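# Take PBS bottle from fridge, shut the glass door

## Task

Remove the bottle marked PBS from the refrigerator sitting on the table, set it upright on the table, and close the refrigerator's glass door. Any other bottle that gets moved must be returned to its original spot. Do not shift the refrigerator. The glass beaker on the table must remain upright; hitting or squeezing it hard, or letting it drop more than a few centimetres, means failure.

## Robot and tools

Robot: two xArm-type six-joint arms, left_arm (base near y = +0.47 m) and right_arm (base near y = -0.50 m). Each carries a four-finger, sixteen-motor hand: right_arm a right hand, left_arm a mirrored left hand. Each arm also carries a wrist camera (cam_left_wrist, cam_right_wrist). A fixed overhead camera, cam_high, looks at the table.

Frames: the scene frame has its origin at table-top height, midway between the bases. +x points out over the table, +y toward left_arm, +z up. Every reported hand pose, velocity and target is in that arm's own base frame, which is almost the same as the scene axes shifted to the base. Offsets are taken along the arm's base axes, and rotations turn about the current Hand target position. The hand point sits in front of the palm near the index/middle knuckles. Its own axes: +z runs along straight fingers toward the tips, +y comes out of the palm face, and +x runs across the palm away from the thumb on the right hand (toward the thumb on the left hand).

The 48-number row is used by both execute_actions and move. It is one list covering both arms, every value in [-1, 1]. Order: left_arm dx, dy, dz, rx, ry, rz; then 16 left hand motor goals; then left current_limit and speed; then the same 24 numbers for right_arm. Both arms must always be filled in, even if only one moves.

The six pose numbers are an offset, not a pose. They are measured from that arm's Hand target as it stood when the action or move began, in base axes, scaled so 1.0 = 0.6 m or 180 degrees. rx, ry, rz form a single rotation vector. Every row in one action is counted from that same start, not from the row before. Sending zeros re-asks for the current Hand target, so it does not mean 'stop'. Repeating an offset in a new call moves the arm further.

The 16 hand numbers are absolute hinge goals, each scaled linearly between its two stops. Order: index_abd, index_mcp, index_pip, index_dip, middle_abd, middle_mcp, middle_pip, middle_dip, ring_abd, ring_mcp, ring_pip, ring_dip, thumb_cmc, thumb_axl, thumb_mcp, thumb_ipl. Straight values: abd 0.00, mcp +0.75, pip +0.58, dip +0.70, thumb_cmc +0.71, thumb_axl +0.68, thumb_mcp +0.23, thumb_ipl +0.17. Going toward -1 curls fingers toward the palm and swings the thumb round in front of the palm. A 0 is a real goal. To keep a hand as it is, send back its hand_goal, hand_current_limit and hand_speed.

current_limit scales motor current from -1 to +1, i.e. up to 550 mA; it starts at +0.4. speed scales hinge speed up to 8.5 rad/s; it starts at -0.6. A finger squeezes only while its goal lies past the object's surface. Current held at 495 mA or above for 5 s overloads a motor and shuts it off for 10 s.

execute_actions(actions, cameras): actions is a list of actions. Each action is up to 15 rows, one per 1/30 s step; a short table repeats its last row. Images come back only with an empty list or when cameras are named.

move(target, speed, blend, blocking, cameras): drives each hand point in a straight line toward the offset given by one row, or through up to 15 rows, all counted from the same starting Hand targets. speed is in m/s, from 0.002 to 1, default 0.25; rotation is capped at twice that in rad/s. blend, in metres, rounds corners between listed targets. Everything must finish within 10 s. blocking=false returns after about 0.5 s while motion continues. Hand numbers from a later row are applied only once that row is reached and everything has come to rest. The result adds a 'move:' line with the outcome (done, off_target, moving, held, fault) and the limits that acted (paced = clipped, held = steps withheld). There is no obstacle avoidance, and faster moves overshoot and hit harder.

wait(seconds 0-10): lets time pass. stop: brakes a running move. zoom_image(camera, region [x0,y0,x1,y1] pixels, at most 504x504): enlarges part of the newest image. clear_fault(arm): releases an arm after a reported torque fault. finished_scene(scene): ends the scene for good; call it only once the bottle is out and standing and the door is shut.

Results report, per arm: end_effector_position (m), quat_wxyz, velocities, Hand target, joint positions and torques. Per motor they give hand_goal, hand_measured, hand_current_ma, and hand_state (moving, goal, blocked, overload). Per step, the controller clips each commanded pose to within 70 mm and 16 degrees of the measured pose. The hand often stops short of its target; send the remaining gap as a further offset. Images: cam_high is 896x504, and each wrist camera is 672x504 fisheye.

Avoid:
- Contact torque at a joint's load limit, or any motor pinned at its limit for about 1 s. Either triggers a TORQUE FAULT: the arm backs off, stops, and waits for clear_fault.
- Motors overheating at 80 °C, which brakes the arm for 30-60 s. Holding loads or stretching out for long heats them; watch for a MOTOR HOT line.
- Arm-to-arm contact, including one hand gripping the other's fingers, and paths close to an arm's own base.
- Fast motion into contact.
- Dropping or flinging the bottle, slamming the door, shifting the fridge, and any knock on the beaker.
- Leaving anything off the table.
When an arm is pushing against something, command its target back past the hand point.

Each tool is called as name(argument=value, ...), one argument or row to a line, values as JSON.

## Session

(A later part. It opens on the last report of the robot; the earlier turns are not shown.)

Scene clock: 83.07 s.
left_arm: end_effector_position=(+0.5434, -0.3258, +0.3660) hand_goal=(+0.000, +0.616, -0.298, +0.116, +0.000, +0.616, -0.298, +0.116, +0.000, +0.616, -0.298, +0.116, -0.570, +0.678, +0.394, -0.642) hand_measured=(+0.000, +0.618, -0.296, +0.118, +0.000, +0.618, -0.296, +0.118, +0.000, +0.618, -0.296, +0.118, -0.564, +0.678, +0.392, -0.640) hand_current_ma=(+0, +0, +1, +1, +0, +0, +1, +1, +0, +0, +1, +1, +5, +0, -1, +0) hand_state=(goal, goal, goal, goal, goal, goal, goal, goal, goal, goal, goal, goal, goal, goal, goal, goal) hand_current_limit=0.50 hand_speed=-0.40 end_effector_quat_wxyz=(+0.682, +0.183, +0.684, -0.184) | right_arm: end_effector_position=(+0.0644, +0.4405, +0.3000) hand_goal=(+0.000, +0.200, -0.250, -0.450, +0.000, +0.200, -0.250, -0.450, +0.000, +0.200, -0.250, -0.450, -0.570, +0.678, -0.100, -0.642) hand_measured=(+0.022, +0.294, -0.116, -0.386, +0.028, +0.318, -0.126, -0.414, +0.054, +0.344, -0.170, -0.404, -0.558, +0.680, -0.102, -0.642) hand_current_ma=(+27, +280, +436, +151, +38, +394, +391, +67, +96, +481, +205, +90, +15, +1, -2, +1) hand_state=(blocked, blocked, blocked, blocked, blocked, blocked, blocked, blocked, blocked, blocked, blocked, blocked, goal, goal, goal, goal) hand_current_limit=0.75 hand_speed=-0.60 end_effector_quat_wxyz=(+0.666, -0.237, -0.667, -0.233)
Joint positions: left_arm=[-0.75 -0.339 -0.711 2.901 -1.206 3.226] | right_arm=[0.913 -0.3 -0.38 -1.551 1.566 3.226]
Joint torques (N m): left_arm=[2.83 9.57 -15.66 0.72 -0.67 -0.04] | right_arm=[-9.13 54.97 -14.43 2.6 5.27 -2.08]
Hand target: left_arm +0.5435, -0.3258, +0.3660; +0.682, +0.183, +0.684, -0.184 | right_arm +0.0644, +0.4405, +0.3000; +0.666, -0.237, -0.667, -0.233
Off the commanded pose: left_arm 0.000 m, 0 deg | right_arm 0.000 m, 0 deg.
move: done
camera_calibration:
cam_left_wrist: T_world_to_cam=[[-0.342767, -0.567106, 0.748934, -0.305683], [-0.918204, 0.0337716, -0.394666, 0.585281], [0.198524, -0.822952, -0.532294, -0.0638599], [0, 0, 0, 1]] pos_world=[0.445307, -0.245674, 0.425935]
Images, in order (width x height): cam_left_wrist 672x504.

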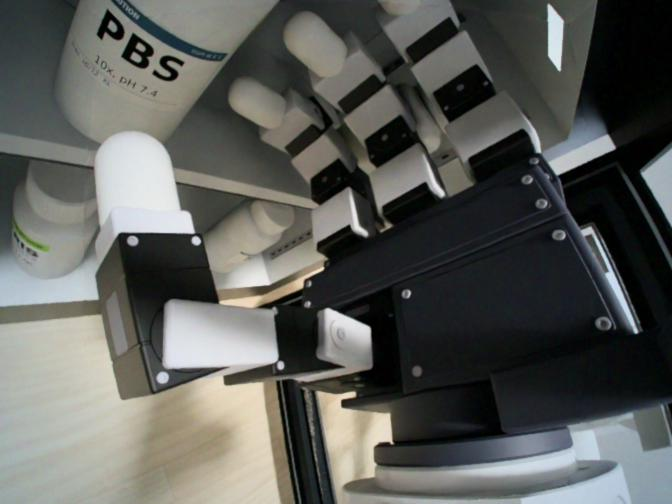

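move(
  target=[0.0527,0.089,0,0,0,0.0667, 0,0.616,-0.299,0.116,0,0.616,-0.299,0.116,0,0.616,-0.299,0.116,-0.571,0.678,0.393,-0.643,0.5,-0.4, 0,0,0,0,0,0, 0,0.2,-0.25,-0.45,0,0.2,-0.25,-0.45,0,0.2,-0.25,-0.45,-0.571,0.678,-0.1,-0.643,0.75,-0.6],
  speed=0.08,
  cameras=["cam_left_wrist"],
)

zoom_image(
  camera="cam_left_wrist",
  region=[0, 0, 400, 240],
)

Scene clock: 85.27 s.
left_arm: end_effector_position=(+0.5751, -0.2724, +0.3660) hand_goal=(+0.000, +0.616, -0.298, +0.116, +0.000, +0.616, -0.298, +0.116, +0.000, +0.616, -0.298, +0.116, -0.570, +0.678, +0.394, -0.642) hand_measured=(+0.000, +0.618, -0.296, +0.118, +0.000, +0.618, -0.296, +0.118, +0.000, +0.618, -0.296, +0.118, -0.564, +0.678, +0.392, -0.640) hand_current_ma=(+0, +1, +1, +1, +0, +0, +1, +1, +0, +0, +1, +1, +5, +0, -1, +0) hand_state=(goal, goal, goal, goal, goal, goal, goal, goal, goal, goal, goal, goal, goal, goal, goal, goal) hand_current_limit=0.50 hand_speed=-0.40 end_effector_quat_wxyz=(+0.697, +0.111, +0.699, -0.112) | right_arm: end_effector_position=(+0.0644, +0.4405, +0.3000) hand_goal=(+0.000, +0.200, -0.250, -0.450, +0.000, +0.200, -0.250, -0.450, +0.000, +0.200, -0.250, -0.450, -0.570, +0.678, -0.100, -0.642) hand_measured=(+0.022, +0.294, -0.116, -0.386, +0.028, +0.318, -0.126, -0.414, +0.054, +0.344, -0.170, -0.404, -0.558, +0.680, -0.102, -0.642) hand_current_ma=(+27, +280, +436, +151, +38, +394, +391, +67, +96, +481, +205, +90, +15, +1, -2, +1) hand_state=(blocked, blocked, blocked, blocked, blocked, blocked, blocked, blocked, blocked, blocked, blocked, blocked, goal, goal, goal, goal) hand_current_limit=0.75 hand_speed=-0.60 end_effector_quat_wxyz=(+0.666, -0.237, -0.667, -0.233)
Joint positions: left_arm=[-0.698 -0.376 -0.764 2.731 -1.209 3.291] | right_arm=[0.913 -0.3 -0.38 -1.551 1.566 3.226]
Joint torques (N m): left_arm=[3.58 10.93 -16.23 -1.31 -3.29 0.64] | right_arm=[-7.85 55.16 -14.42 2.13 5.34 -1.99]
Hand target: left_arm +0.5751, -0.2724, +0.3660; +0.697, +0.111, +0.699, -0.112 | right_arm +0.0644, +0.4405, +0.3000; +0.666, -0.237, -0.667, -0.233
Off the commanded pose: left_arm 0.000 m, 0 deg | right_arm 0.000 m, 0 deg.
move: done
camera_calibration:
cam_left_wrist: T_world_to_cam=[[-0.217389, -0.625971, 0.748934, -0.352719], [-0.905154, -0.157868, -0.394682, 0.552818], [0.365292, -0.7637, -0.532281, -0.105991], [0, 0, 0, 1]] pos_world=[0.462426, -0.214465, 0.425935]
Images, in order (width x height): cam_left_wrist 672x504.

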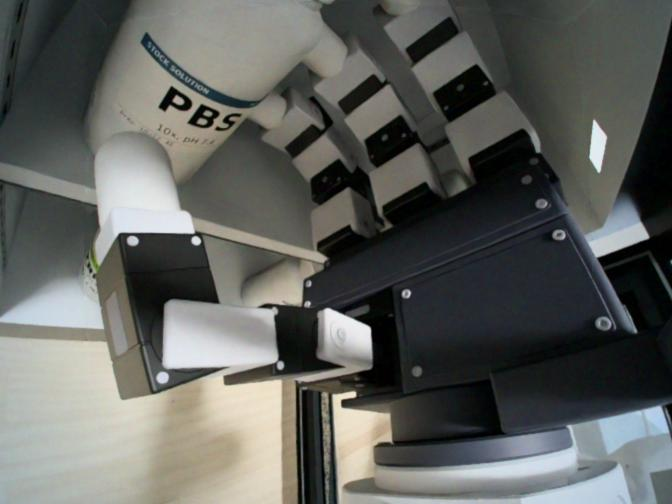

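Scaled by 1.260 from the camera's 672x504 image, which has a finer 960x720 frame.

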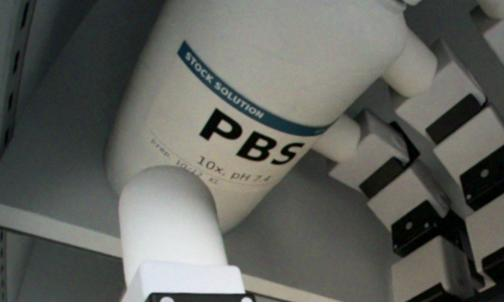

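execute_actions(
  actions=[
    [[0,0,0,0,0,0, 0,0.3,-0.25,0.05,0,0.3,-0.25,0.05,0,0.35,-0.25,0.05,-0.571,0.678,0.1,-0.6,0.4,-0.8, 0,0,0,0,0,0, 0,0.2,-0.25,-0.45,0,0.2,-0.25,-0.45,0,0.2,-0.25,-0.45,-0.571,0.678,-0.1,-0.643,0.75,-0.6]],
    [[0,0,0,0,0,0, 0,0.1,-0.2,0,0,0.1,-0.2,0,0,0.1,-0.2,0,-0.571,0.678,0,-0.6,0.4,-0.8, 0,0,0,0,0,0, 0,0.2,-0.25,-0.45,0,0.2,-0.25,-0.45,0,0.2,-0.25,-0.45,-0.571,0.678,-0.1,-0.643,0.75,-0.6]],
  ],
  cameras=["cam_left_wrist"],
)

Scene clock: 86.83 s.
left_arm: end_effector_position=(+0.5751, -0.2724, +0.3660) hand_goal=(+0.000, +0.100, -0.200, +0.000, +0.000, +0.100, -0.200, +0.000, +0.000, +0.100, -0.200, +0.000, -0.570, +0.678, +0.000, -0.600) hand_measured=(+0.006, +0.188, -0.216, -0.030, +0.006, +0.182, -0.220, -0.028, +0.000, +0.104, -0.202, +0.002, -0.564, +0.678, +0.002, -0.602) hand_current_ma=(+3, +233, -17, -41, +2, +212, -22, -36, +0, +1, -1, +1, +5, +0, +1, +0) hand_state=(goal, blocked, goal, blocked, goal, blocked, goal, blocked, goal, goal, goal, goal, goal, goal, goal, goal) hand_current_limit=0.40 hand_speed=-0.80 end_effector_quat_wxyz=(+0.697, +0.111, +0.699, -0.112) | right_arm: end_effector_position=(+0.0644, +0.4405, +0.3000) hand_goal=(+0.000, +0.200, -0.250, -0.450, +0.000, +0.200, -0.250, -0.450, +0.000, +0.200, -0.250, -0.450, -0.570, +0.678, -0.100, -0.642) hand_measured=(+0.022, +0.294, -0.116, -0.386, +0.028, +0.318, -0.126, -0.414, +0.054, +0.344, -0.170, -0.404, -0.558, +0.680, -0.102, -0.642) hand_current_ma=(+27, +280, +436, +151, +38, +394, +391, +67, +96, +481, +205, +90, +15, +1, -2, +1) hand_state=(blocked, blocked, blocked, blocked, blocked, blocked, blocked, blocked, blocked, blocked, blocked, blocked, goal, goal, goal, goal) hand_current_limit=0.75 hand_speed=-0.60 end_effector_quat_wxyz=(+0.666, -0.237, -0.667, -0.233)
Joint positions: left_arm=[-0.698 -0.376 -0.764 2.731 -1.209 3.291] | right_arm=[0.913 -0.3 -0.38 -1.551 1.566 3.226]
Joint torques (N m): left_arm=[7.1 11.57 -10.38 -4.04 -3.17 0.54] | right_arm=[-8.56 54.94 -15.38 2.67 5.38 -1.86]
Hand target: left_arm +0.5751, -0.2724, +0.3660; +0.697, +0.111, +0.699, -0.112 | right_arm +0.0644, +0.4405, +0.3000; +0.666, -0.237, -0.667, -0.233
Off the commanded pose: left_arm 0.000 m, 0 deg | right_arm 0.000 m, 0 deg.
Step readings (end_effector_position of left_arm | right_arm):
0: (+0.5751, -0.2724, +0.3660) | (+0.0644, +0.4405, +0.3000)
1: (+0.5751, -0.2724, +0.3660) | (+0.0644, +0.4405, +0.3000)
2: (+0.5751, -0.2724, +0.3660) | (+0.0644, +0.4405, +0.3000)
4: (+0.5751, -0.2724, +0.3660) | (+0.0644, +0.4405, +0.3000)
8: (+0.5751, -0.2724, +0.3660) | (+0.0644, +0.4405, +0.3000)
15: (+0.5751, -0.2724, +0.3660) | (+0.0644, +0.4405, +0.3000)
16: (+0.5751, -0.2724, +0.3660) | (+0.0644, +0.4405, +0.3000)
17: (+0.5751, -0.2724, +0.3660) | (+0.0644, +0.4405, +0.3000)
19: (+0.5751, -0.2724, +0.3660) | (+0.0644, +0.4405, +0.3000)
23: (+0.5751, -0.2724, +0.3660) | (+0.0644, +0.4405, +0.3000)
30: (+0.5751, -0.2724, +0.3660) | (+0.0644, +0.4405, +0.3000)
camera_calibration:
cam_left_wrist: T_world_to_cam=[[-0.217476, -0.625986, 0.748897, -0.352741], [-0.905133, -0.157808, -0.394755, 0.552892], [0.365293, -0.763701, -0.532281, -0.105938], [0, 0, 0, 1]] pos_world=[0.462426, -0.214465, 0.426034]
Images, in order (width x height): cam_left_wrist 672x504.

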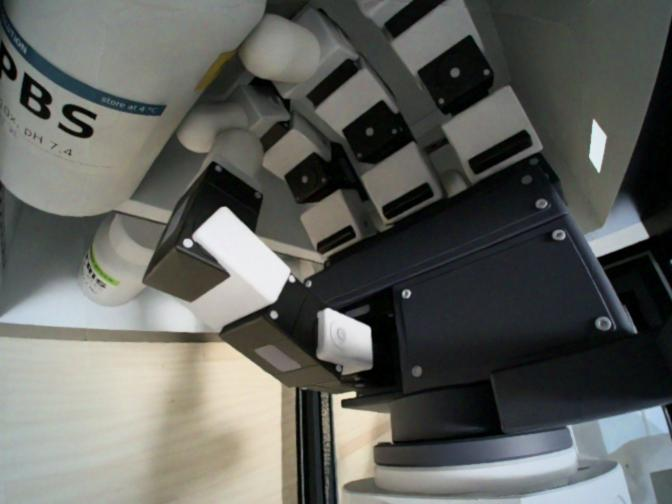

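zoom_image(
  camera="cam_left_wrist",
  region=[0, 0, 330, 330],
)

Scaled by 1.527 from the camera's 672x504 image, which has a finer 960x720 frame.

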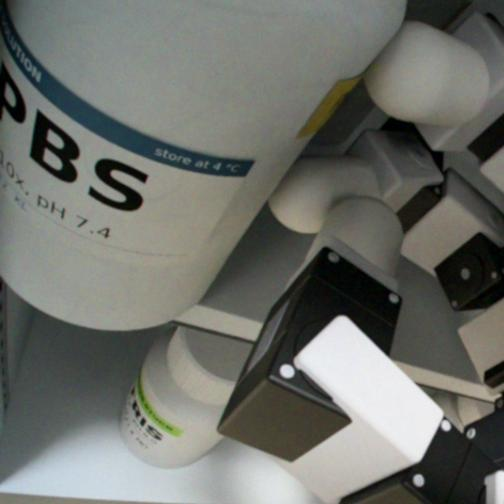

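move(
  target=[
    [-0.0155,-0.0475,0,0,0,0, 0,0.616,-0.299,0.116,0,0.616,-0.299,0.116,0,0.616,-0.299,0.116,-0.571,0.678,0.393,-0.643,0.5,-0.6, 0,0,0,0,0,0, 0,0.2,-0.25,-0.45,0,0.2,-0.25,-0.45,0,0.2,-0.25,-0.45,-0.571,0.678,-0.1,-0.643,0.75,-0.6],
    [-0.1423,-0.0063,0,0,0,0, 0,0.616,-0.299,0.116,0,0.616,-0.299,0.116,0,0.616,-0.299,0.116,-0.571,0.678,0.393,-0.643,0.5,-0.6, 0,0,0,0,0,0, 0,0.2,-0.25,-0.45,0,0.2,-0.25,-0.45,0,0.2,-0.25,-0.45,-0.571,0.678,-0.1,-0.643,0.75,-0.6],
  ],
  speed=[0.08,0.12],
  blend=[0.003,0],
  cameras=["cam_left_wrist"],
)

zoom_image(
  camera="cam_left_wrist",
  region=[0, 0, 330, 330],
)

Scene clock: 90.73 s.
left_arm: end_effector_position=(+0.4897, -0.2762, +0.3660) hand_goal=(+0.000, +0.616, -0.298, +0.116, +0.000, +0.616, -0.298, +0.116, +0.000, +0.616, -0.298, +0.116, -0.570, +0.678, +0.394, -0.642) hand_measured=(+0.006, +0.614, -0.298, +0.114, +0.006, +0.614, -0.298, +0.114, +0.000, +0.614, -0.296, +0.114, -0.562, +0.678, +0.392, -0.640) hand_current_ma=(+3, -1, +0, -1, +2, -1, +0, -1, +0, -1, +1, -1, +5, +0, -1, +1) hand_state=(goal, goal, goal, goal, goal, goal, goal, goal, goal, goal, goal, goal, goal, goal, goal, goal) hand_current_limit=0.50 hand_speed=-0.60 end_effector_quat_wxyz=(+0.697, +0.111, +0.699, -0.112) | right_arm: end_effector_position=(+0.0644, +0.4405, +0.3000) hand_goal=(+0.000, +0.200, -0.250, -0.450, +0.000, +0.200, -0.250, -0.450, +0.000, +0.200, -0.250, -0.450, -0.570, +0.678, -0.100, -0.642) hand_measured=(+0.022, +0.294, -0.116, -0.386, +0.028, +0.318, -0.126, -0.414, +0.054, +0.344, -0.170, -0.404, -0.558, +0.680, -0.102, -0.642) hand_current_ma=(+27, +280, +436, +151, +38, +394, +391, +67, +96, +481, +205, +90, +15, +1, -2, +1) hand_state=(blocked, blocked, blocked, blocked, blocked, blocked, blocked, blocked, blocked, blocked, blocked, blocked, goal, goal, goal, goal) hand_current_limit=0.75 hand_speed=-0.60 end_effector_quat_wxyz=(+0.666, -0.237, -0.667, -0.233)
Joint positions: left_arm=[-0.849 -0.262 -0.603 2.582 -1.276 3.318] | right_arm=[0.913 -0.3 -0.38 -1.551 1.566 3.226]
Joint torques (N m): left_arm=[-1.24 25.5 -6.45 -1.31 -3.27 0.61] | right_arm=[-6.92 55.29 -16.32 3.01 5.22 -1.91]
Hand target: left_arm +0.4897, -0.2762, +0.3660; +0.697, +0.111, +0.699, -0.112 | right_arm +0.0644, +0.4405, +0.3000; +0.666, -0.237, -0.667, -0.233
Off the commanded pose: left_arm 0.000 m, 0 deg | right_arm 0.000 m, 0 deg.
move: done
camera_calibration:
cam_left_wrist: T_world_to_cam=[[-0.21732, -0.626029, 0.748906, -0.373627], [-0.905124, -0.157975, -0.394707, 0.474911], [0.365407, -0.763631, -0.532302, -0.0776396], [0, 0, 0, 1]] pos_world=[0.377027, -0.218165, 0.425934]
Images, in order (width x height): cam_left_wrist 672x504.

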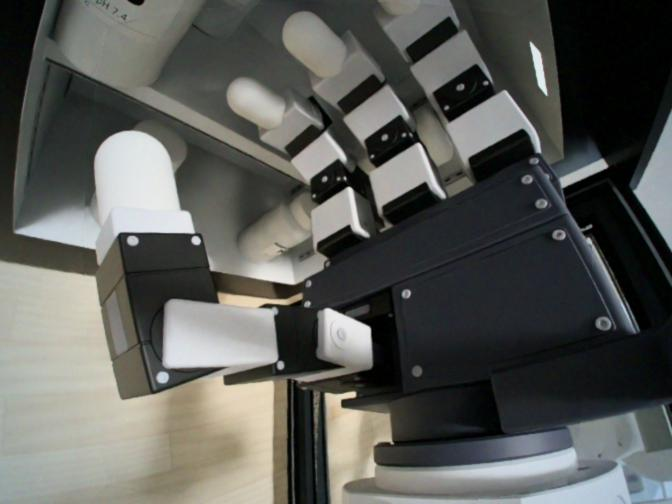

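Scaled by 1.527 from the camera's 672x504 image, which has a finer 960x720 frame.

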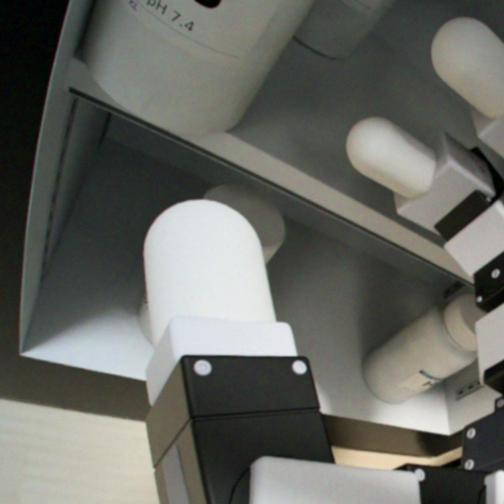

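move(
  target=[
    [0.1088,0.017,0,0,0,0.1, 0,0.685,-0.299,0.116,0,0.685,-0.299,0.116,0,0.685,-0.299,0.116,-0.571,0.678,0.393,-0.643,0.5,-0.6, 0,0,0,0,0,0, 0,0.2,-0.25,-0.45,0,0.2,-0.25,-0.45,0,0.2,-0.25,-0.45,-0.571,0.678,-0.1,-0.643,0.75,-0.6],
    [0.1088,0.08,0,0,0,0.1, 0,0.685,-0.299,0.116,0,0.685,-0.299,0.116,0,0.685,-0.299,0.116,-0.571,0.678,0.393,-0.643,0.5,-0.6, 0,0,0,0,0,0, 0,0.2,-0.25,-0.45,0,0.2,-0.25,-0.45,0,0.2,-0.25,-0.45,-0.571,0.678,-0.1,-0.643,0.75,-0.6],
  ],
  speed=[0.1,0.06],
  cameras=["cam_left_wrist"],
)

zoom_image(
  camera="cam_left_wrist",
  region=[0, 0, 400, 330],
)

Scene clock: 96.77 s.
left_arm: end_effector_position=(+0.5550, -0.2282, +0.3660) hand_goal=(+0.000, +0.686, -0.298, +0.116, +0.000, +0.686, -0.298, +0.116, +0.000, +0.686, -0.298, +0.116, -0.570, +0.678, +0.394, -0.642) hand_measured=(+0.006, +0.696, -0.296, +0.114, +0.006, +0.688, -0.298, +0.114, +0.000, +0.684, -0.296, +0.114, -0.562, +0.678, +0.392, -0.640) hand_current_ma=(+3, +7, +1, +0, +2, +1, +0, -1, +0, -1, +1, -1, +5, +0, -1, +1) hand_state=(goal, goal, goal, goal, goal, goal, goal, goal, goal, goal, goal, goal, goal, goal, goal, goal) hand_current_limit=0.50 hand_speed=-0.60 end_effector_quat_wxyz=(+0.706, +0.000, +0.708, -0.001) end_effector_velocity=(-0.001, +0.001, -0.002) end_effector_angular_velocity=(+0.003, +0.003, -0.001) | right_arm: end_effector_position=(+0.0644, +0.4405, +0.3000) hand_goal=(+0.000, +0.200, -0.250, -0.450, +0.000, +0.200, -0.250, -0.450, +0.000, +0.200, -0.250, -0.450, -0.570, +0.678, -0.100, -0.642) hand_measured=(+0.022, +0.294, -0.116, -0.386, +0.028, +0.318, -0.126, -0.414, +0.054, +0.344, -0.170, -0.404, -0.558, +0.680, -0.102, -0.642) hand_current_ma=(+27, +280, +436, +151, +38, +394, +391, +67, +96, +481, +205, +90, +15, +1, -2, +1) hand_state=(blocked, blocked, blocked, blocked, blocked, blocked, blocked, blocked, blocked, blocked, blocked, blocked, goal, goal, goal, goal) hand_current_limit=0.75 hand_speed=-0.60 end_effector_quat_wxyz=(+0.666, -0.237, -0.667, -0.233)
Joint positions: left_arm=[-0.751 -0.404 -0.807 2.349 -1.278 3.422] | right_arm=[0.913 -0.3 -0.38 -1.551 1.566 3.226]
Joint velocities: left_arm=[0.001 0 0.005 0.002 0 -0.001] | right_arm=[within noise]
Joint torques (N m): left_arm=[1.96 31.53 -7.58 0.97 -3.1 -0.01] | right_arm=[-7.85 53.49 -16.27 2.61 5.31 -1.96]
Hand target: left_arm +0.5550, -0.2282, +0.3660; +0.706, +0.000, +0.708, -0.001 | right_arm +0.0644, +0.4405, +0.3000; +0.666, -0.237, -0.667, -0.233
Off the commanded pose: left_arm 0.000 m, 0 deg | right_arm 0.000 m, 0 deg.
move: done
camera_calibration:
cam_left_wrist: T_world_to_cam=[[-0.0132061, -0.662509, 0.748938, -0.451053], [-0.812012, -0.429969, -0.394668, 0.427843], [0.583491, -0.613359, -0.532287, -0.151671], [0, 0, 0, 1]] pos_world=[0.429956, -0.207895, 0.425935]
Images, in order (width x height): cam_left_wrist 672x504.

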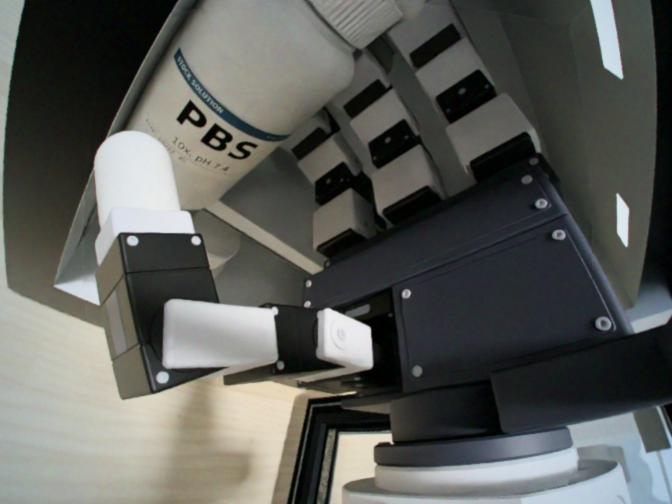

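Scaled by 1.260 from the camera's 672x504 image, which has a finer 960x720 frame.

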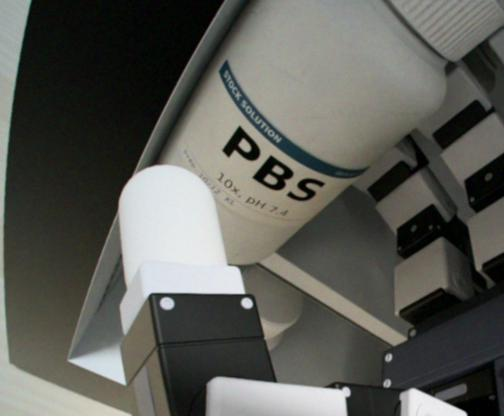

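move(
  target=[
    [0.005,0.0,0,0,0,0, 0,0.685,-0.299,0.116,0,0.685,-0.299,0.116,0,0.685,-0.299,0.116,-0.571,0.678,0.393,-0.643,0.5,-0.6, 0,0,0,0,0,0, 0,0.2,-0.25,-0.45,0,0.2,-0.25,-0.45,0,0.2,-0.25,-0.45,-0.571,0.678,-0.1,-0.643,0.75,-0.6],
    [0.005,0.053,0,0,0,0, 0,0.685,-0.299,0.116,0,0.685,-0.299,0.116,0,0.685,-0.299,0.116,-0.571,0.678,0.393,-0.643,0.5,-0.6, 0,0,0,0,0,0, 0,0.2,-0.25,-0.45,0,0.2,-0.25,-0.45,0,0.2,-0.25,-0.45,-0.571,0.678,-0.1,-0.643,0.75,-0.6],
  ],
  speed=[0.06,0.05],
  cameras=["cam_left_wrist"],
)

zoom_image(
  camera="cam_left_wrist",
  region=[0, 0, 400, 330],
)

Scene clock: 98.63 s.
left_arm: end_effector_position=(+0.5580, -0.1964, +0.3660) hand_goal=(+0.000, +0.686, -0.298, +0.116, +0.000, +0.686, -0.298, +0.116, +0.000, +0.686, -0.298, +0.116, -0.570, +0.678, +0.394, -0.642) hand_measured=(+0.006, +0.688, -0.296, +0.114, +0.006, +0.688, -0.298, +0.114, +0.000, +0.684, -0.296, +0.114, -0.562, +0.678, +0.392, -0.640) hand_current_ma=(+3, +1, +1, +0, +2, +1, +0, -1, +0, -1, +1, -1, +5, +0, -1, +1) hand_state=(goal, goal, goal, goal, goal, goal, goal, goal, goal, goal, goal, goal, goal, goal, goal, goal) hand_current_limit=0.50 hand_speed=-0.60 end_effector_quat_wxyz=(+0.706, +0.000, +0.708, -0.001) | right_arm: end_effector_position=(+0.0644, +0.4405, +0.3000) hand_goal=(+0.000, +0.200, -0.250, -0.450, +0.000, +0.200, -0.250, -0.450, +0.000, +0.200, -0.250, -0.450, -0.570, +0.678, -0.100, -0.642) hand_measured=(+0.022, +0.294, -0.116, -0.386, +0.028, +0.318, -0.126, -0.414, +0.054, +0.344, -0.170, -0.404, -0.558, +0.680, -0.102, -0.642) hand_current_ma=(+27, +280, +436, +151, +38, +394, +391, +67, +96, +481, +205, +90, +15, +1, -2, +1) hand_state=(blocked, blocked, blocked, blocked, blocked, blocked, blocked, blocked, blocked, blocked, blocked, blocked, goal, goal, goal, goal) hand_current_limit=0.75 hand_speed=-0.60 end_effector_quat_wxyz=(+0.666, -0.237, -0.667, -0.233)
Joint positions: left_arm=[-0.694 -0.368 -0.754 2.411 -1.275 3.393] | right_arm=[0.913 -0.3 -0.38 -1.551 1.566 3.226]
Joint torques (N m): left_arm=[2.25 29.28 -7.98 1.41 -2.49 -0.11] | right_arm=[-5.99 53.78 -15.52 3.12 5.37 -1.88]
Hand target: left_arm +0.5580, -0.1964, +0.3660; +0.706, +0.000, +0.708, -0.001 | right_arm +0.0644, +0.4405, +0.3000; +0.666, -0.237, -0.667, -0.233
Off the commanded pose: left_arm 0.000 m, 0 deg | right_arm 0.000 m, 0 deg.
move: done
camera_calibration:
cam_left_wrist: T_world_to_cam=[[-0.0132605, -0.662536, 0.748913, -0.429916], [-0.812058, -0.429876, -0.394674, 0.443991], [0.583426, -0.613395, -0.532317, -0.133881], [0, 0, 0, 1]] pos_world=[0.432955, -0.176095, 0.425934]
Images, in order (width x height): cam_left_wrist 672x504.

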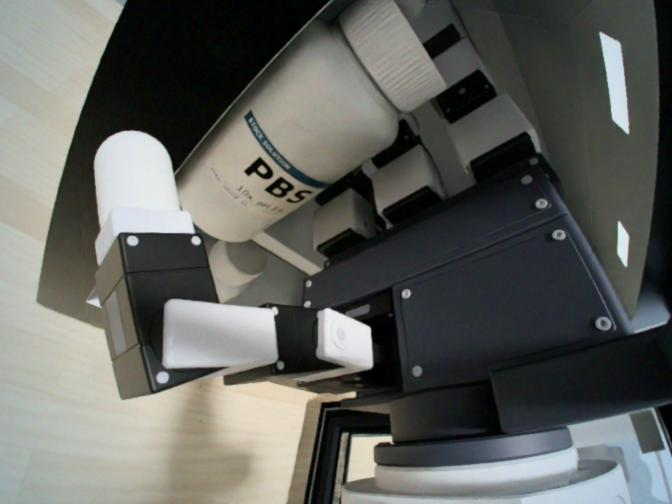

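Scaled by 1.260 from the camera's 672x504 image, which has a finer 960x720 frame.

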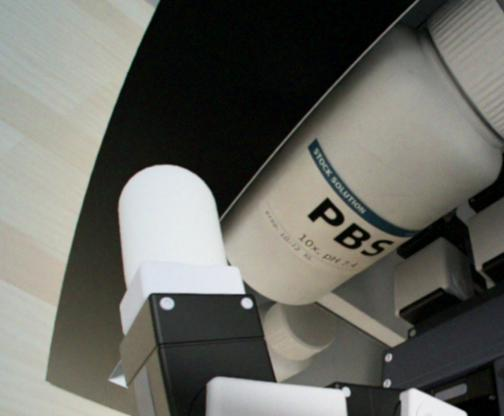

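execute_actions(
  actions=[
    [[0,0,0,0,0,0, 0,0.66,-0.35,0.06,0,0.66,-0.35,0.06,0,0.66,-0.35,0.06,-0.571,0.678,0.22,-0.913,0.4,-0.75, 0,0,0,0,0,0, 0,0.2,-0.25,-0.45,0,0.2,-0.25,-0.45,0,0.2,-0.25,-0.45,-0.571,0.678,-0.1,-0.643,0.75,-0.6]],
    [[0,0,0,0,0,0, 0,0.62,-0.45,0.0,0,0.62,-0.45,0.0,0,0.62,-0.45,0,-0.571,0.678,0.112,-0.913,0.4,-0.75, 0,0,0,0,0,0, 0,0.2,-0.25,-0.45,0,0.2,-0.25,-0.45,0,0.2,-0.25,-0.45,-0.571,0.678,-0.1,-0.643,0.75,-0.6]],
  ],
  cameras=["cam_left_wrist"],
)

zoom_image(
  camera="cam_left_wrist",
  region=[0, 0, 400, 330],
)

Scene clock: 100.23 s.
left_arm: end_effector_position=(+0.5580, -0.1963, +0.3660) hand_goal=(+0.000, +0.620, -0.450, +0.000, +0.000, +0.620, -0.450, +0.000, +0.000, +0.620, -0.450, +0.000, -0.570, +0.678, +0.112, -0.912) hand_measured=(+0.006, +0.640, -0.416, +0.016, +0.006, +0.634, -0.430, +0.008, +0.000, +0.622, -0.446, +0.002, -0.562, +0.680, +0.160, -0.910) hand_current_ma=(+3, +26, +51, +14, +2, +14, +21, +5, +0, +1, +1, +1, +6, +0, +128, +0) hand_state=(goal, blocked, blocked, goal, goal, goal, goal, goal, goal, goal, goal, goal, goal, goal, blocked, goal) hand_current_limit=0.40 hand_speed=-0.75 end_effector_quat_wxyz=(+0.706, +0.000, +0.708, -0.001) | right_arm: end_effector_position=(+0.0644, +0.4405, +0.3000) hand_goal=(+0.000, +0.200, -0.250, -0.450, +0.000, +0.200, -0.250, -0.450, +0.000, +0.200, -0.250, -0.450, -0.570, +0.678, -0.100, -0.642) hand_measured=(+0.022, +0.294, -0.116, -0.386, +0.028, +0.318, -0.126, -0.414, +0.054, +0.344, -0.170, -0.404, -0.558, +0.680, -0.102, -0.642) hand_current_ma=(+27, +280, +436, +151, +38, +394, +391, +67, +96, +481, +205, +90, +15, +1, -2, +1) hand_state=(blocked, blocked, blocked, blocked, blocked, blocked, blocked, blocked, blocked, blocked, blocked, blocked, goal, goal, goal, goal) hand_current_limit=0.75 hand_speed=-0.60 end_effector_quat_wxyz=(+0.666, -0.237, -0.667, -0.233)
Joint positions: left_arm=[-0.694 -0.368 -0.753 2.411 -1.275 3.393] | right_arm=[0.913 -0.3 -0.38 -1.551 1.566 3.226]
Joint torques (N m): left_arm=[-0.51 28.04 -11.17 -0.51 -2.72 0.2] | right_arm=[-5.98 54.12 -16.82 2.83 5.3 -2.01]
Hand target: left_arm +0.5580, -0.1964, +0.3660; +0.706, +0.000, +0.708, -0.001 | right_arm +0.0644, +0.4405, +0.3000; +0.666, -0.237, -0.667, -0.233
Off the commanded pose: left_arm 0.000 m, 0 deg | right_arm 0.000 m, 0 deg.
Step readings (end_effector_position of left_arm | right_arm):
0: (+0.5580, -0.1964, +0.3660) | (+0.0644, +0.4405, +0.3000)
1: (+0.5580, -0.1964, +0.3660) | (+0.0644, +0.4405, +0.3000)
2: (+0.5580, -0.1963, +0.3660) | (+0.0644, +0.4405, +0.3000)
4: (+0.5580, -0.1963, +0.3660) | (+0.0644, +0.4405, +0.3000)
8: (+0.5580, -0.1963, +0.3660) | (+0.0644, +0.4405, +0.3000)
15: (+0.5580, -0.1963, +0.3660) | (+0.0644, +0.4405, +0.3000)
16: (+0.5580, -0.1963, +0.3660) | (+0.0644, +0.4405, +0.3000)
17: (+0.5580, -0.1963, +0.3660) | (+0.0644, +0.4405, +0.3000)
19: (+0.5580, -0.1963, +0.3660) | (+0.0644, +0.4405, +0.3000)
23: (+0.5580, -0.1963, +0.3660) | (+0.0644, +0.4405, +0.3000)
30: (+0.5580, -0.1963, +0.3660) | (+0.0644, +0.4405, +0.3000)
camera_calibration:
cam_left_wrist: T_world_to_cam=[[-0.0132061, -0.662509, 0.748938, -0.429879], [-0.812012, -0.429969, -0.394668, 0.443995], [0.583491, -0.613359, -0.532287, -0.133855], [0, 0, 0, 1]] pos_world=[0.432956, -0.175995, 0.425935]
Images, in order (width x height): cam_left_wrist 672x504.

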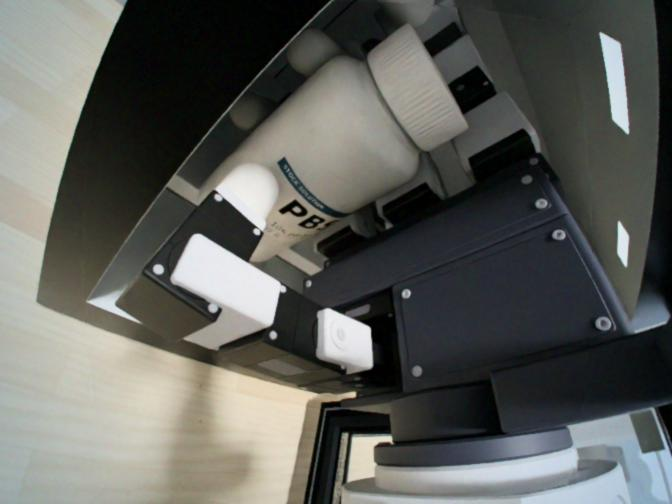

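Scaled by 1.260 from the camera's 672x504 image, which has a finer 960x720 frame.

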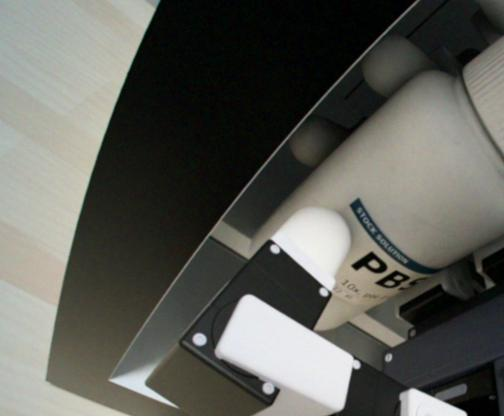

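execute_actions(
  actions=[
    [[0,0,0,0,0,0, 0,0.45,-0.45,-0.1,0,0.45,-0.45,-0.1,0,0.45,-0.45,-0.1,-0.571,0.678,0.112,-0.913,0.5,-0.75, 0,0,0,0,0,0, 0,0.2,-0.25,-0.45,0,0.2,-0.25,-0.45,0,0.2,-0.25,-0.45,-0.571,0.678,-0.1,-0.643,0.75,-0.6]],
    [[0,0,0,0,0,0, 0,0.25,-0.45,-0.2,0,0.25,-0.45,-0.2,0,0.25,-0.5,-0.3,-0.571,0.678,0.08,-0.913,0.6,-0.75, 0,0,0,0,0,0, 0,0.2,-0.25,-0.45,0,0.2,-0.25,-0.45,0,0.2,-0.25,-0.45,-0.571,0.678,-0.1,-0.643,0.75,-0.6]],
  ],
  cameras=["cam_left_wrist"],
)

zoom_image(
  camera="cam_left_wrist",
  region=[0, 0, 400, 330],
)

Scene clock: 101.77 s.
left_arm: end_effector_position=(+0.5580, -0.1964, +0.3660) hand_goal=(+0.000, +0.250, -0.450, -0.200, +0.000, +0.250, -0.450, -0.200, +0.000, +0.250, -0.500, -0.300, -0.570, +0.678, +0.080, -0.912) hand_measured=(-0.002, +0.606, -0.378, -0.110, +0.002, +0.528, -0.390, -0.150, +0.000, +0.304, -0.446, -0.232, -0.542, +0.696, +0.188, -0.910) hand_current_ma=(+0, +440, +156, +218, +1, +440, +117, +92, +0, +113, +101, +146, +36, +25, +436, +1) hand_state=(goal, blocked, blocked, blocked, goal, blocked, blocked, blocked, goal, blocked, blocked, blocked, blocked, goal, blocked, goal) hand_current_limit=0.60 hand_speed=-0.75 end_effector_quat_wxyz=(+0.706, +0.000, +0.708, -0.001) | right_arm: end_effector_position=(+0.0644, +0.4405, +0.3000) hand_goal=(+0.000, +0.200, -0.250, -0.450, +0.000, +0.200, -0.250, -0.450, +0.000, +0.200, -0.250, -0.450, -0.570, +0.678, -0.100, -0.642) hand_measured=(+0.022, +0.294, -0.116, -0.386, +0.028, +0.318, -0.126, -0.414, +0.054, +0.344, -0.170, -0.404, -0.558, +0.680, -0.102, -0.642) hand_current_ma=(+27, +280, +436, +151, +38, +394, +391, +67, +96, +481, +205, +90, +15, +1, -2, +1) hand_state=(blocked, blocked, blocked, blocked, blocked, blocked, blocked, blocked, blocked, blocked, blocked, blocked, goal, goal, goal, goal) hand_current_limit=0.75 hand_speed=-0.60 end_effector_quat_wxyz=(+0.666, -0.237, -0.667, -0.233)
Joint positions: left_arm=[-0.694 -0.368 -0.754 2.411 -1.275 3.393] | right_arm=[0.913 -0.3 -0.38 -1.551 1.566 3.226]
Joint torques (N m): left_arm=[-0.07 20.13 -10.2 -0.58 0.55 -0.02] | right_arm=[-6.06 53.6 -16.07 3.03 5.26 -1.96]
Hand target: left_arm +0.5580, -0.1964, +0.3660; +0.706, +0.000, +0.708, -0.001 | right_arm +0.0644, +0.4405, +0.3000; +0.666, -0.237, -0.667, -0.233
Off the commanded pose: left_arm 0.000 m, 0 deg | right_arm 0.000 m, 0 deg.
Step readings (end_effector_position of left_arm | right_arm):
0: (+0.5580, -0.1963, +0.3660) | (+0.0644, +0.4405, +0.3000)
1: (+0.5580, -0.1963, +0.3660) | (+0.0644, +0.4405, +0.3000)
2: (+0.5580, -0.1963, +0.3660) | (+0.0644, +0.4405, +0.3000)
4: (+0.5580, -0.1963, +0.3660) | (+0.0644, +0.4405, +0.3000)
8: (+0.5580, -0.1963, +0.3660) | (+0.0644, +0.4405, +0.3000)
15: (+0.5580, -0.1963, +0.3660) | (+0.0644, +0.4405, +0.3000)
16: (+0.5580, -0.1963, +0.3660) | (+0.0644, +0.4405, +0.3000)
17: (+0.5580, -0.1963, +0.3660) | (+0.0644, +0.4405, +0.3000)
19: (+0.5580, -0.1963, +0.3661) | (+0.0644, +0.4405, +0.3000)
23: (+0.5580, -0.1964, +0.3661) | (+0.0644, +0.4405, +0.3000)
30: (+0.5580, -0.1964, +0.3660) | (+0.0644, +0.4405, +0.3000)
camera_calibration:
cam_left_wrist: T_world_to_cam=[[-0.0132681, -0.662541, 0.748908, -0.429986], [-0.812011, -0.429919, -0.394725, 0.444024], [0.583492, -0.613359, -0.532286, -0.133863], [0, 0, 0, 1]] pos_world=[0.432956, -0.176095, 0.426034]
Images, in order (width x height): cam_left_wrist 672x504.

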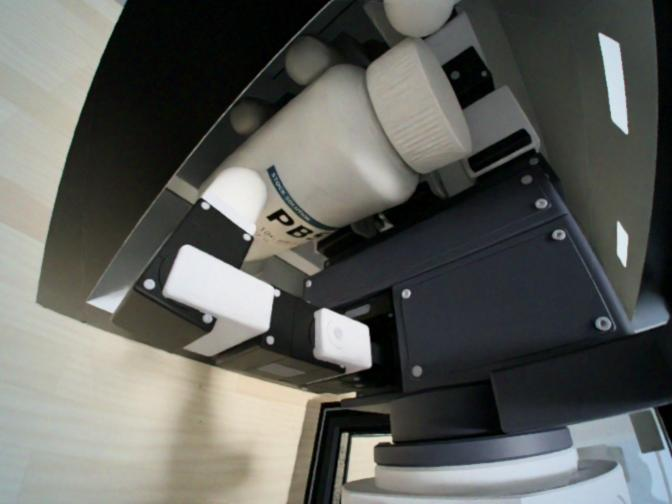

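Scaled by 1.260 from the camera's 672x504 image, which has a finer 960x720 frame.

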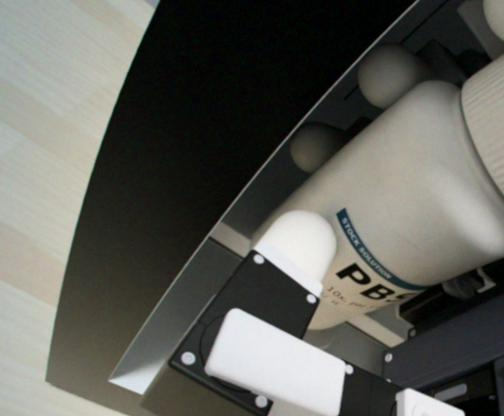

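move(
  target=[
    [0,-0.004,0.028,0,0,0, 0,0.25,-0.45,-0.2,0,0.25,-0.45,-0.2,0,0.25,-0.5,-0.3,-0.571,0.678,0.06,-0.913,0.7,-0.75, 0,0,0,0,0,0, 0,0.2,-0.25,-0.45,0,0.2,-0.25,-0.45,0,0.2,-0.25,-0.45,-0.571,0.678,-0.1,-0.643,0.75,-0.6],
  ],
  speed=0.06,
  cameras=["cam_left_wrist"],
)

zoom_image(
  camera="cam_left_wrist",
  region=[0, 0, 400, 330],
)

Scene clock: 103.87 s.
left_arm: end_effector_position=(+0.5580, -0.1987, +0.3827) hand_goal=(+0.000, +0.250, -0.450, -0.200, +0.000, +0.250, -0.450, -0.200, +0.000, +0.250, -0.500, -0.300, -0.570, +0.678, +0.060, -0.912) hand_measured=(-0.002, +0.606, -0.374, -0.114, +0.002, +0.490, -0.390, -0.156, +0.000, +0.256, -0.452, -0.264, -0.526, +0.712, +0.188, -0.902) hand_current_ma=(+0, +467, +171, +205, +1, +468, +117, +72, +0, +4, +82, +53, +75, +64, +467, +11) hand_state=(goal, blocked, blocked, blocked, goal, blocked, blocked, blocked, goal, goal, blocked, blocked, blocked, blocked, blocked, goal) hand_current_limit=0.70 hand_speed=-0.75 end_effector_quat_wxyz=(+0.706, +0.000, +0.708, -0.001) | right_arm: end_effector_position=(+0.0644, +0.4405, +0.3000) hand_goal=(+0.000, +0.200, -0.250, -0.450, +0.000, +0.200, -0.250, -0.450, +0.000, +0.200, -0.250, -0.450, -0.570, +0.678, -0.100, -0.642) hand_measured=(+0.022, +0.294, -0.116, -0.386, +0.028, +0.318, -0.126, -0.414, +0.054, +0.344, -0.170, -0.404, -0.558, +0.680, -0.102, -0.642) hand_current_ma=(+27, +280, +436, +151, +38, +394, +391, +67, +96, +481, +205, +90, +15, +1, -2, +1) hand_state=(blocked, blocked, blocked, blocked, blocked, blocked, blocked, blocked, blocked, blocked, blocked, blocked, goal, goal, goal, goal) hand_current_limit=0.75 hand_speed=-0.60 end_effector_quat_wxyz=(+0.666, -0.237, -0.667, -0.233)
Joint positions: left_arm=[-0.698 -0.336 -0.761 2.398 -1.246 3.423] | right_arm=[0.913 -0.3 -0.38 -1.551 1.566 3.226]
Joint torques (N m): left_arm=[-0.73 29.33 -17 -0.76 -0.89 0.61] | right_arm=[-5.29 53.39 -16.22 3.06 5.23 -1.91]
Hand target: left_arm +0.5580, -0.1988, +0.3828; +0.706, +0.000, +0.708, -0.001 | right_arm +0.0644, +0.4405, +0.3000; +0.666, -0.237, -0.667, -0.233
Off the commanded pose: left_arm 0.000 m, 0 deg | right_arm 0.000 m, 0 deg.
move: done
camera_calibration:
cam_left_wrist: T_world_to_cam=[[-0.0132061, -0.662509, 0.748938, -0.444052], [-0.812012, -0.429969, -0.394668, 0.449594], [0.583491, -0.613359, -0.532287, -0.126385], [0, 0, 0, 1]] pos_world=[0.432956, -0.178395, 0.442735]
Images, in order (width x height): cam_left_wrist 672x504.

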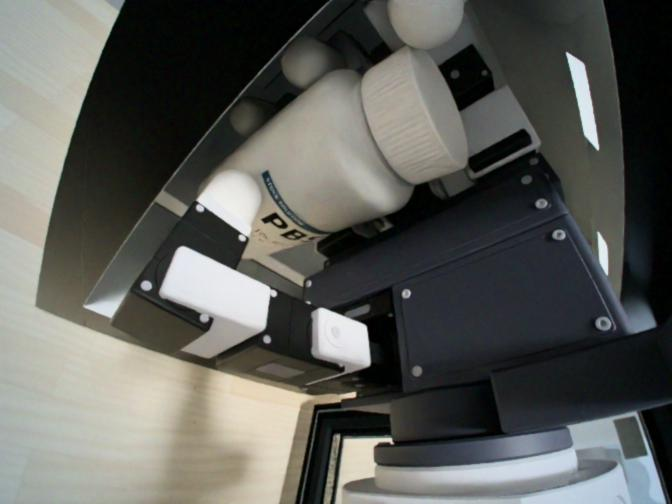

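Scaled by 1.260 from the camera's 672x504 image, which has a finer 960x720 frame.

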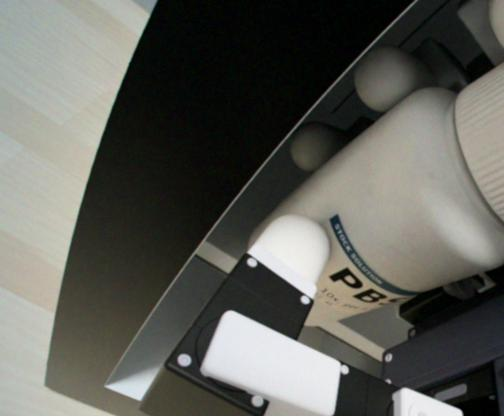

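move(
  target=[
    [-0.2967,0,0.003,0,0,0, 0,0.25,-0.45,-0.2,0,0.25,-0.45,-0.2,0,0.25,-0.5,-0.3,-0.571,0.678,0.06,-0.913,0.7,-0.75, 0,0,0,0,0,0, 0,0.2,-0.25,-0.45,0,0.2,-0.25,-0.45,0,0.2,-0.25,-0.45,-0.571,0.678,-0.1,-0.643,0.75,-0.6],
    [-0.2133,0.415,-0.022,0,0,0, 0,0.25,-0.45,-0.2,0,0.25,-0.45,-0.2,0,0.25,-0.5,-0.3,-0.571,0.678,0.06,-0.913,0.7,-0.75, 0,0,0,0,0,0, 0,0.2,-0.25,-0.45,0,0.2,-0.25,-0.45,0,0.2,-0.25,-0.45,-0.571,0.678,-0.1,-0.643,0.75,-0.6],
    [-0.0633,0.748,-0.2217,0,0,-0.0833, 0,0.25,-0.45,-0.2,0,0.25,-0.45,-0.2,0,0.25,-0.5,-0.3,-0.571,0.678,0.06,-0.913,0.7,-0.75, 0,0,0,0,0,0, 0,0.2,-0.25,-0.45,0,0.2,-0.25,-0.45,0,0.2,-0.25,-0.45,-0.571,0.678,-0.1,-0.643,0.75,-0.6],
  ],
  speed=[0.12,0.18,0.2],
  blend=[0.02,0.03,0],
  cameras=["cam_left_wrist"],
)

Scene clock: 108.90 s.
left_arm: end_effector_position=(+0.5200, +0.2500, +0.2498) hand_goal=(+0.000, +0.250, -0.450, -0.200, +0.000, +0.250, -0.450, -0.200, +0.000, +0.250, -0.500, -0.300, -0.570, +0.678, +0.060, -0.912) hand_measured=(-0.002, +0.604, -0.372, -0.114, +0.002, +0.486, -0.390, -0.158, +0.000, +0.252, -0.456, -0.268, -0.524, +0.714, +0.188, -0.902) hand_current_ma=(+0, +468, +175, +204, +1, +468, +117, +70, +0, +1, +71, +47, +81, +71, +467, +12) hand_state=(goal, blocked, blocked, blocked, goal, blocked, blocked, blocked, goal, goal, blocked, blocked, blocked, blocked, blocked, goal) hand_current_limit=0.70 hand_speed=-0.75 end_effector_quat_wxyz=(+0.700, +0.092, +0.702, -0.093) | right_arm: end_effector_position=(+0.0644, +0.4405, +0.3000) hand_goal=(+0.000, +0.200, -0.250, -0.450, +0.000, +0.200, -0.250, -0.450, +0.000, +0.200, -0.250, -0.450, -0.570, +0.678, -0.100, -0.642) hand_measured=(+0.022, +0.294, -0.116, -0.386, +0.028, +0.318, -0.126, -0.414, +0.054, +0.344, -0.170, -0.404, -0.558, +0.680, -0.102, -0.642) hand_current_ma=(+27, +280, +436, +151, +38, +394, +391, +67, +96, +481, +205, +90, +15, +1, -2, +1) hand_state=(blocked, blocked, blocked, blocked, blocked, blocked, blocked, blocked, blocked, blocked, blocked, blocked, goal, goal, goal, goal) hand_current_limit=0.75 hand_speed=-0.60 end_effector_quat_wxyz=(+0.666, -0.237, -0.667, -0.233)
Joint positions: left_arm=[0.668 -0.553 -0.574 4.073 -1.556 3.123] | right_arm=[0.913 -0.3 -0.38 -1.551 1.566 3.226]
Joint torques (N m): left_arm=[1.61 9.1 -10.7 0.97 -3.94 0.05] | right_arm=[-6.3 53.31 -16.12 3.18 5.22 -1.88]
Hand target: left_arm +0.5200, +0.2500, +0.2497; +0.700, +0.092, +0.702, -0.093 | right_arm +0.0644, +0.4405, +0.3000; +0.666, -0.237, -0.667, -0.233
Off the commanded pose: left_arm 0.000 m, 0 deg | right_arm 0.000 m, 0 deg.
move: done
camera_calibration:
cam_left_wrist: T_world_to_cam=[[-0.184166, -0.636566, 0.748911, 0.0347834], [-0.895608, -0.205222, -0.394677, 0.546433], [0.40493, -0.743417, -0.532319, 0.225654], [0, 0, 0, 1]] pos_world=[0.404421, 0.302037, 0.309734]
Images, in order (width x height): cam_left_wrist 672x504.

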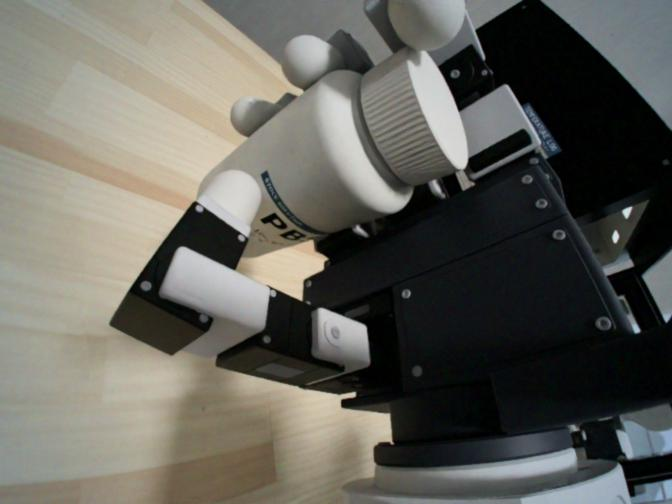

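zoom_image(
  camera="cam_left_wrist",
  region=[170, 0, 500, 290],
)

Scaled by 1.527 from the camera's 672x504 image, which has a finer 960x720 frame.

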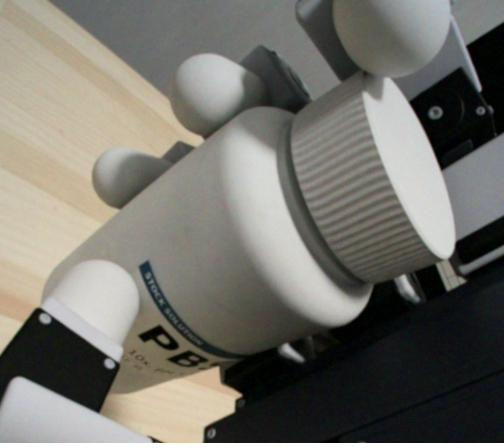

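move(
  target=[
    [0,0,-0.2333,-0.0537,0.0144,0, 0,0.25,-0.45,-0.2,0,0.25,-0.45,-0.2,0,0.25,-0.5,-0.3,-0.571,0.678,0.06,-0.913,0.7,-0.75, 0,0,0,0,0,0, 0,0.2,-0.25,-0.45,0,0.2,-0.25,-0.45,0,0.2,-0.25,-0.45,-0.571,0.678,-0.1,-0.643,0.75,-0.6],
  ],
  speed=0.15,
  cameras=["cam_left_wrist"],
)

zoom_image(
  camera="cam_left_wrist",
  region=[170, 0, 500, 290],
)

Scene clock: 111.57 s.
left_arm: end_effector_position=(+0.5200, +0.2500, +0.1098) hand_goal=(+0.000, +0.250, -0.450, -0.200, +0.000, +0.250, -0.450, -0.200, +0.000, +0.250, -0.500, -0.300, -0.570, +0.678, +0.060, -0.912) hand_measured=(-0.002, +0.604, -0.372, -0.114, +0.002, +0.486, -0.390, -0.158, +0.000, +0.252, -0.456, -0.268, -0.524, +0.714, +0.188, -0.902) hand_current_ma=(+0, +467, +175, +204, +1, +467, +117, +70, +0, +1, +71, +47, +81, +71, +467, +12) hand_state=(goal, blocked, blocked, blocked, goal, blocked, blocked, blocked, goal, goal, blocked, blocked, blocked, blocked, blocked, goal) hand_current_limit=0.70 hand_speed=-0.75 end_effector_quat_wxyz=(+0.689, +0.031, +0.707, -0.154) | right_arm: end_effector_position=(+0.0644, +0.4405, +0.3000) hand_goal=(+0.000, +0.200, -0.250, -0.450, +0.000, +0.200, -0.250, -0.450, +0.000, +0.200, -0.250, -0.450, -0.570, +0.678, -0.100, -0.642) hand_measured=(+0.022, +0.294, -0.116, -0.386, +0.028, +0.318, -0.126, -0.414, +0.054, +0.344, -0.170, -0.404, -0.558, +0.680, -0.102, -0.642) hand_current_ma=(+27, +280, +436, +151, +38, +394, +391, +67, +96, +481, +205, +90, +15, +1, -2, +1) hand_state=(blocked, blocked, blocked, blocked, blocked, blocked, blocked, blocked, blocked, blocked, blocked, blocked, goal, goal, goal, goal) hand_current_limit=0.75 hand_speed=-0.60 end_effector_quat_wxyz=(+0.666, -0.237, -0.667, -0.233)
Joint positions: left_arm=[0.677 -0.934 -0.716 4.093 -1.696 3.142] | right_arm=[0.913 -0.3 -0.38 -1.551 1.566 3.226]
Joint torques (N m): left_arm=[2.4 12.19 -7 1.79 -3.88 0.07] | right_arm=[-5.47 52.24 -16.29 3.84 5.4 -1.92]
Hand target: left_arm +0.5200, +0.2500, +0.1098; +0.689, +0.031, +0.707, -0.154 | right_arm +0.0644, +0.4405, +0.3000; +0.666, -0.237, -0.667, -0.233
Off the commanded pose: left_arm 0.000 m, 0 deg | right_arm 0.000 m, 0 deg.
move: done
camera_calibration:
cam_left_wrist: T_world_to_cam=[[-0.147864, -0.501145, 0.852637, 0.0754471], [-0.911671, -0.265139, -0.313939, 0.505718], [0.383396, -0.823744, -0.417675, 0.169801], [0, 0, 0, 1]] pos_world=[0.407103, 0.311768, 0.165358]
Images, in order (width x height): cam_left_wrist 672x504.

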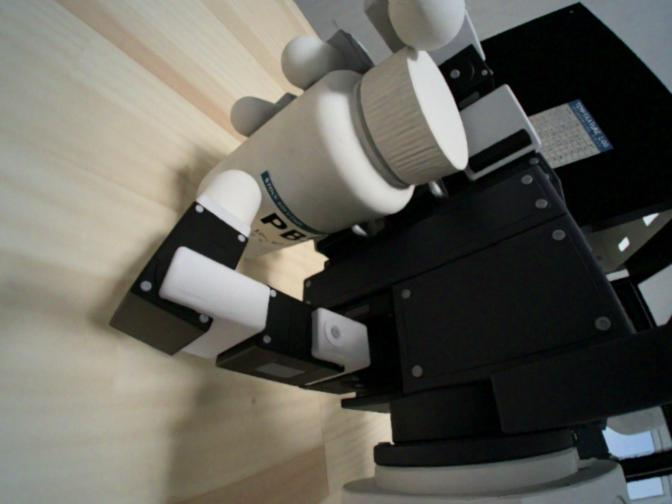

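Scaled by 1.527 from the camera's 672x504 image, which has a finer 960x720 frame.

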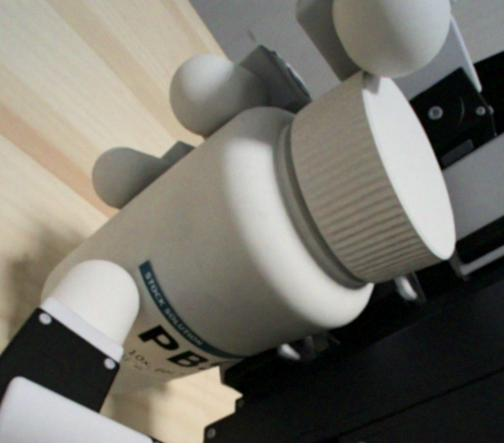

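move(
  target=[
    [0,0,-0.05,0,0,0, 0,0.25,-0.45,-0.2,0,0.25,-0.45,-0.2,0,0.25,-0.5,-0.3,-0.571,0.678,0.06,-0.913,0.7,-0.75, 0,0,0,0,0,0, 0,0.2,-0.25,-0.45,0,0.2,-0.25,-0.45,0,0.2,-0.25,-0.45,-0.571,0.678,-0.1,-0.643,0.75,-0.6],
    [0,0,-0.065,0,0,0, 0,0.25,-0.45,-0.2,0,0.25,-0.45,-0.2,0,0.25,-0.5,-0.3,-0.571,0.678,0.06,-0.913,0.7,-0.75, 0,0,0,0,0,0, 0,0.2,-0.25,-0.45,0,0.2,-0.25,-0.45,0,0.2,-0.25,-0.45,-0.571,0.678,-0.1,-0.643,0.75,-0.6],
  ],
  speed=[0.08,0.03],
  cameras=["cam_left_wrist"],
)

zoom_image(
  camera="cam_left_wrist",
  region=[170, 0, 500, 290],
)

Scene clock: 113.37 s.
left_arm: end_effector_position=(+0.5201, +0.2501, +0.0710) hand_goal=(+0.000, +0.250, -0.450, -0.200, +0.000, +0.250, -0.450, -0.200, +0.000, +0.250, -0.500, -0.300, -0.570, +0.678, +0.060, -0.912) hand_measured=(-0.002, +0.600, -0.372, -0.118, +0.002, +0.486, -0.390, -0.158, +0.000, +0.260, -0.456, -0.268, -0.530, +0.708, +0.190, -0.904) hand_current_ma=(-1, +465, +177, +195, +1, +467, +117, +70, +0, +8, +77, +44, +63, +54, +467, +10) hand_state=(goal, blocked, blocked, blocked, goal, blocked, blocked, blocked, goal, goal, blocked, blocked, blocked, blocked, blocked, goal) hand_current_limit=0.70 hand_speed=-0.75 end_effector_quat_wxyz=(+0.689, +0.031, +0.707, -0.154) | right_arm: end_effector_position=(+0.0644, +0.4405, +0.3000) hand_goal=(+0.000, +0.200, -0.250, -0.450, +0.000, +0.200, -0.250, -0.450, +0.000, +0.200, -0.250, -0.450, -0.570, +0.678, -0.100, -0.642) hand_measured=(+0.022, +0.294, -0.116, -0.386, +0.028, +0.318, -0.126, -0.414, +0.054, +0.344, -0.170, -0.404, -0.558, +0.680, -0.102, -0.642) hand_current_ma=(+27, +280, +436, +151, +38, +394, +391, +67, +96, +481, +205, +90, +15, +1, -2, +1) hand_state=(blocked, blocked, blocked, blocked, blocked, blocked, blocked, blocked, blocked, blocked, blocked, blocked, goal, goal, goal, goal) hand_current_limit=0.75 hand_speed=-0.60 end_effector_quat_wxyz=(+0.666, -0.237, -0.667, -0.233)
Joint positions: left_arm=[0.677 -1.047 -0.775 4.099 -1.728 3.186] | right_arm=[0.913 -0.3 -0.38 -1.551 1.566 3.226]
Joint torques (N m): left_arm=[-0.79 8.93 -0.41 0.92 3.62 -0.29] | right_arm=[-4.98 52.39 -16.67 3.92 5.28 -1.83]
Hand target: left_arm +0.5200, +0.2500, +0.0708; +0.689, +0.031, +0.707, -0.154 | right_arm +0.0644, +0.4405, +0.3000; +0.666, -0.237, -0.667, -0.233
Off the commanded pose: left_arm 0.000 m, 0 deg | right_arm 0.000 m, 0 deg.
move: done
camera_calibration:
cam_left_wrist: T_world_to_cam=[[-0.148342, -0.501211, 0.852515, 0.108896], [-0.911458, -0.265193, -0.314511, 0.493535], [0.383717, -0.823687, -0.417494, 0.153464], [0, 0, 0, 1]] pos_world=[0.407103, 0.311868, 0.126456]
Images, in order (width x height): cam_left_wrist 672x504.

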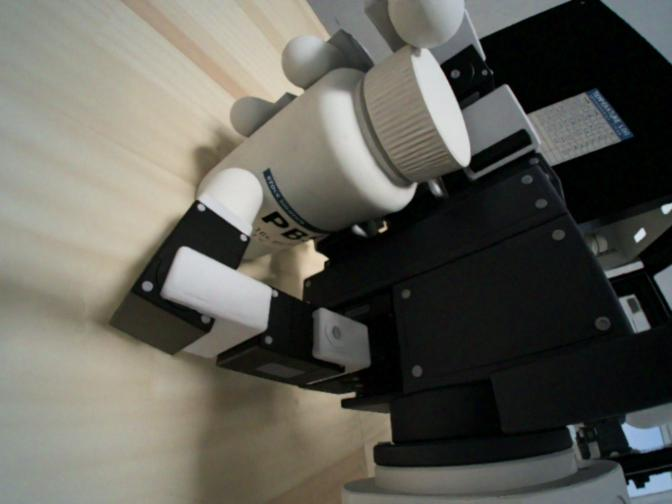

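Scaled by 1.527 from the camera's 672x504 image, which has a finer 960x720 frame.

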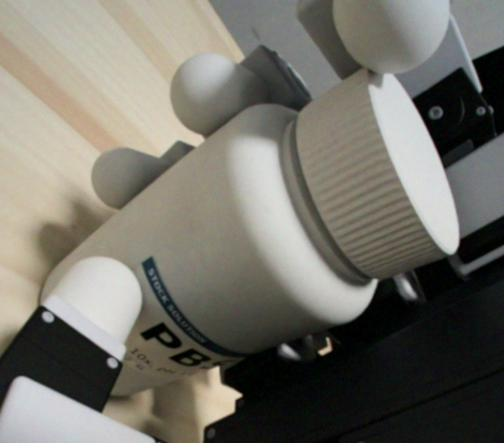

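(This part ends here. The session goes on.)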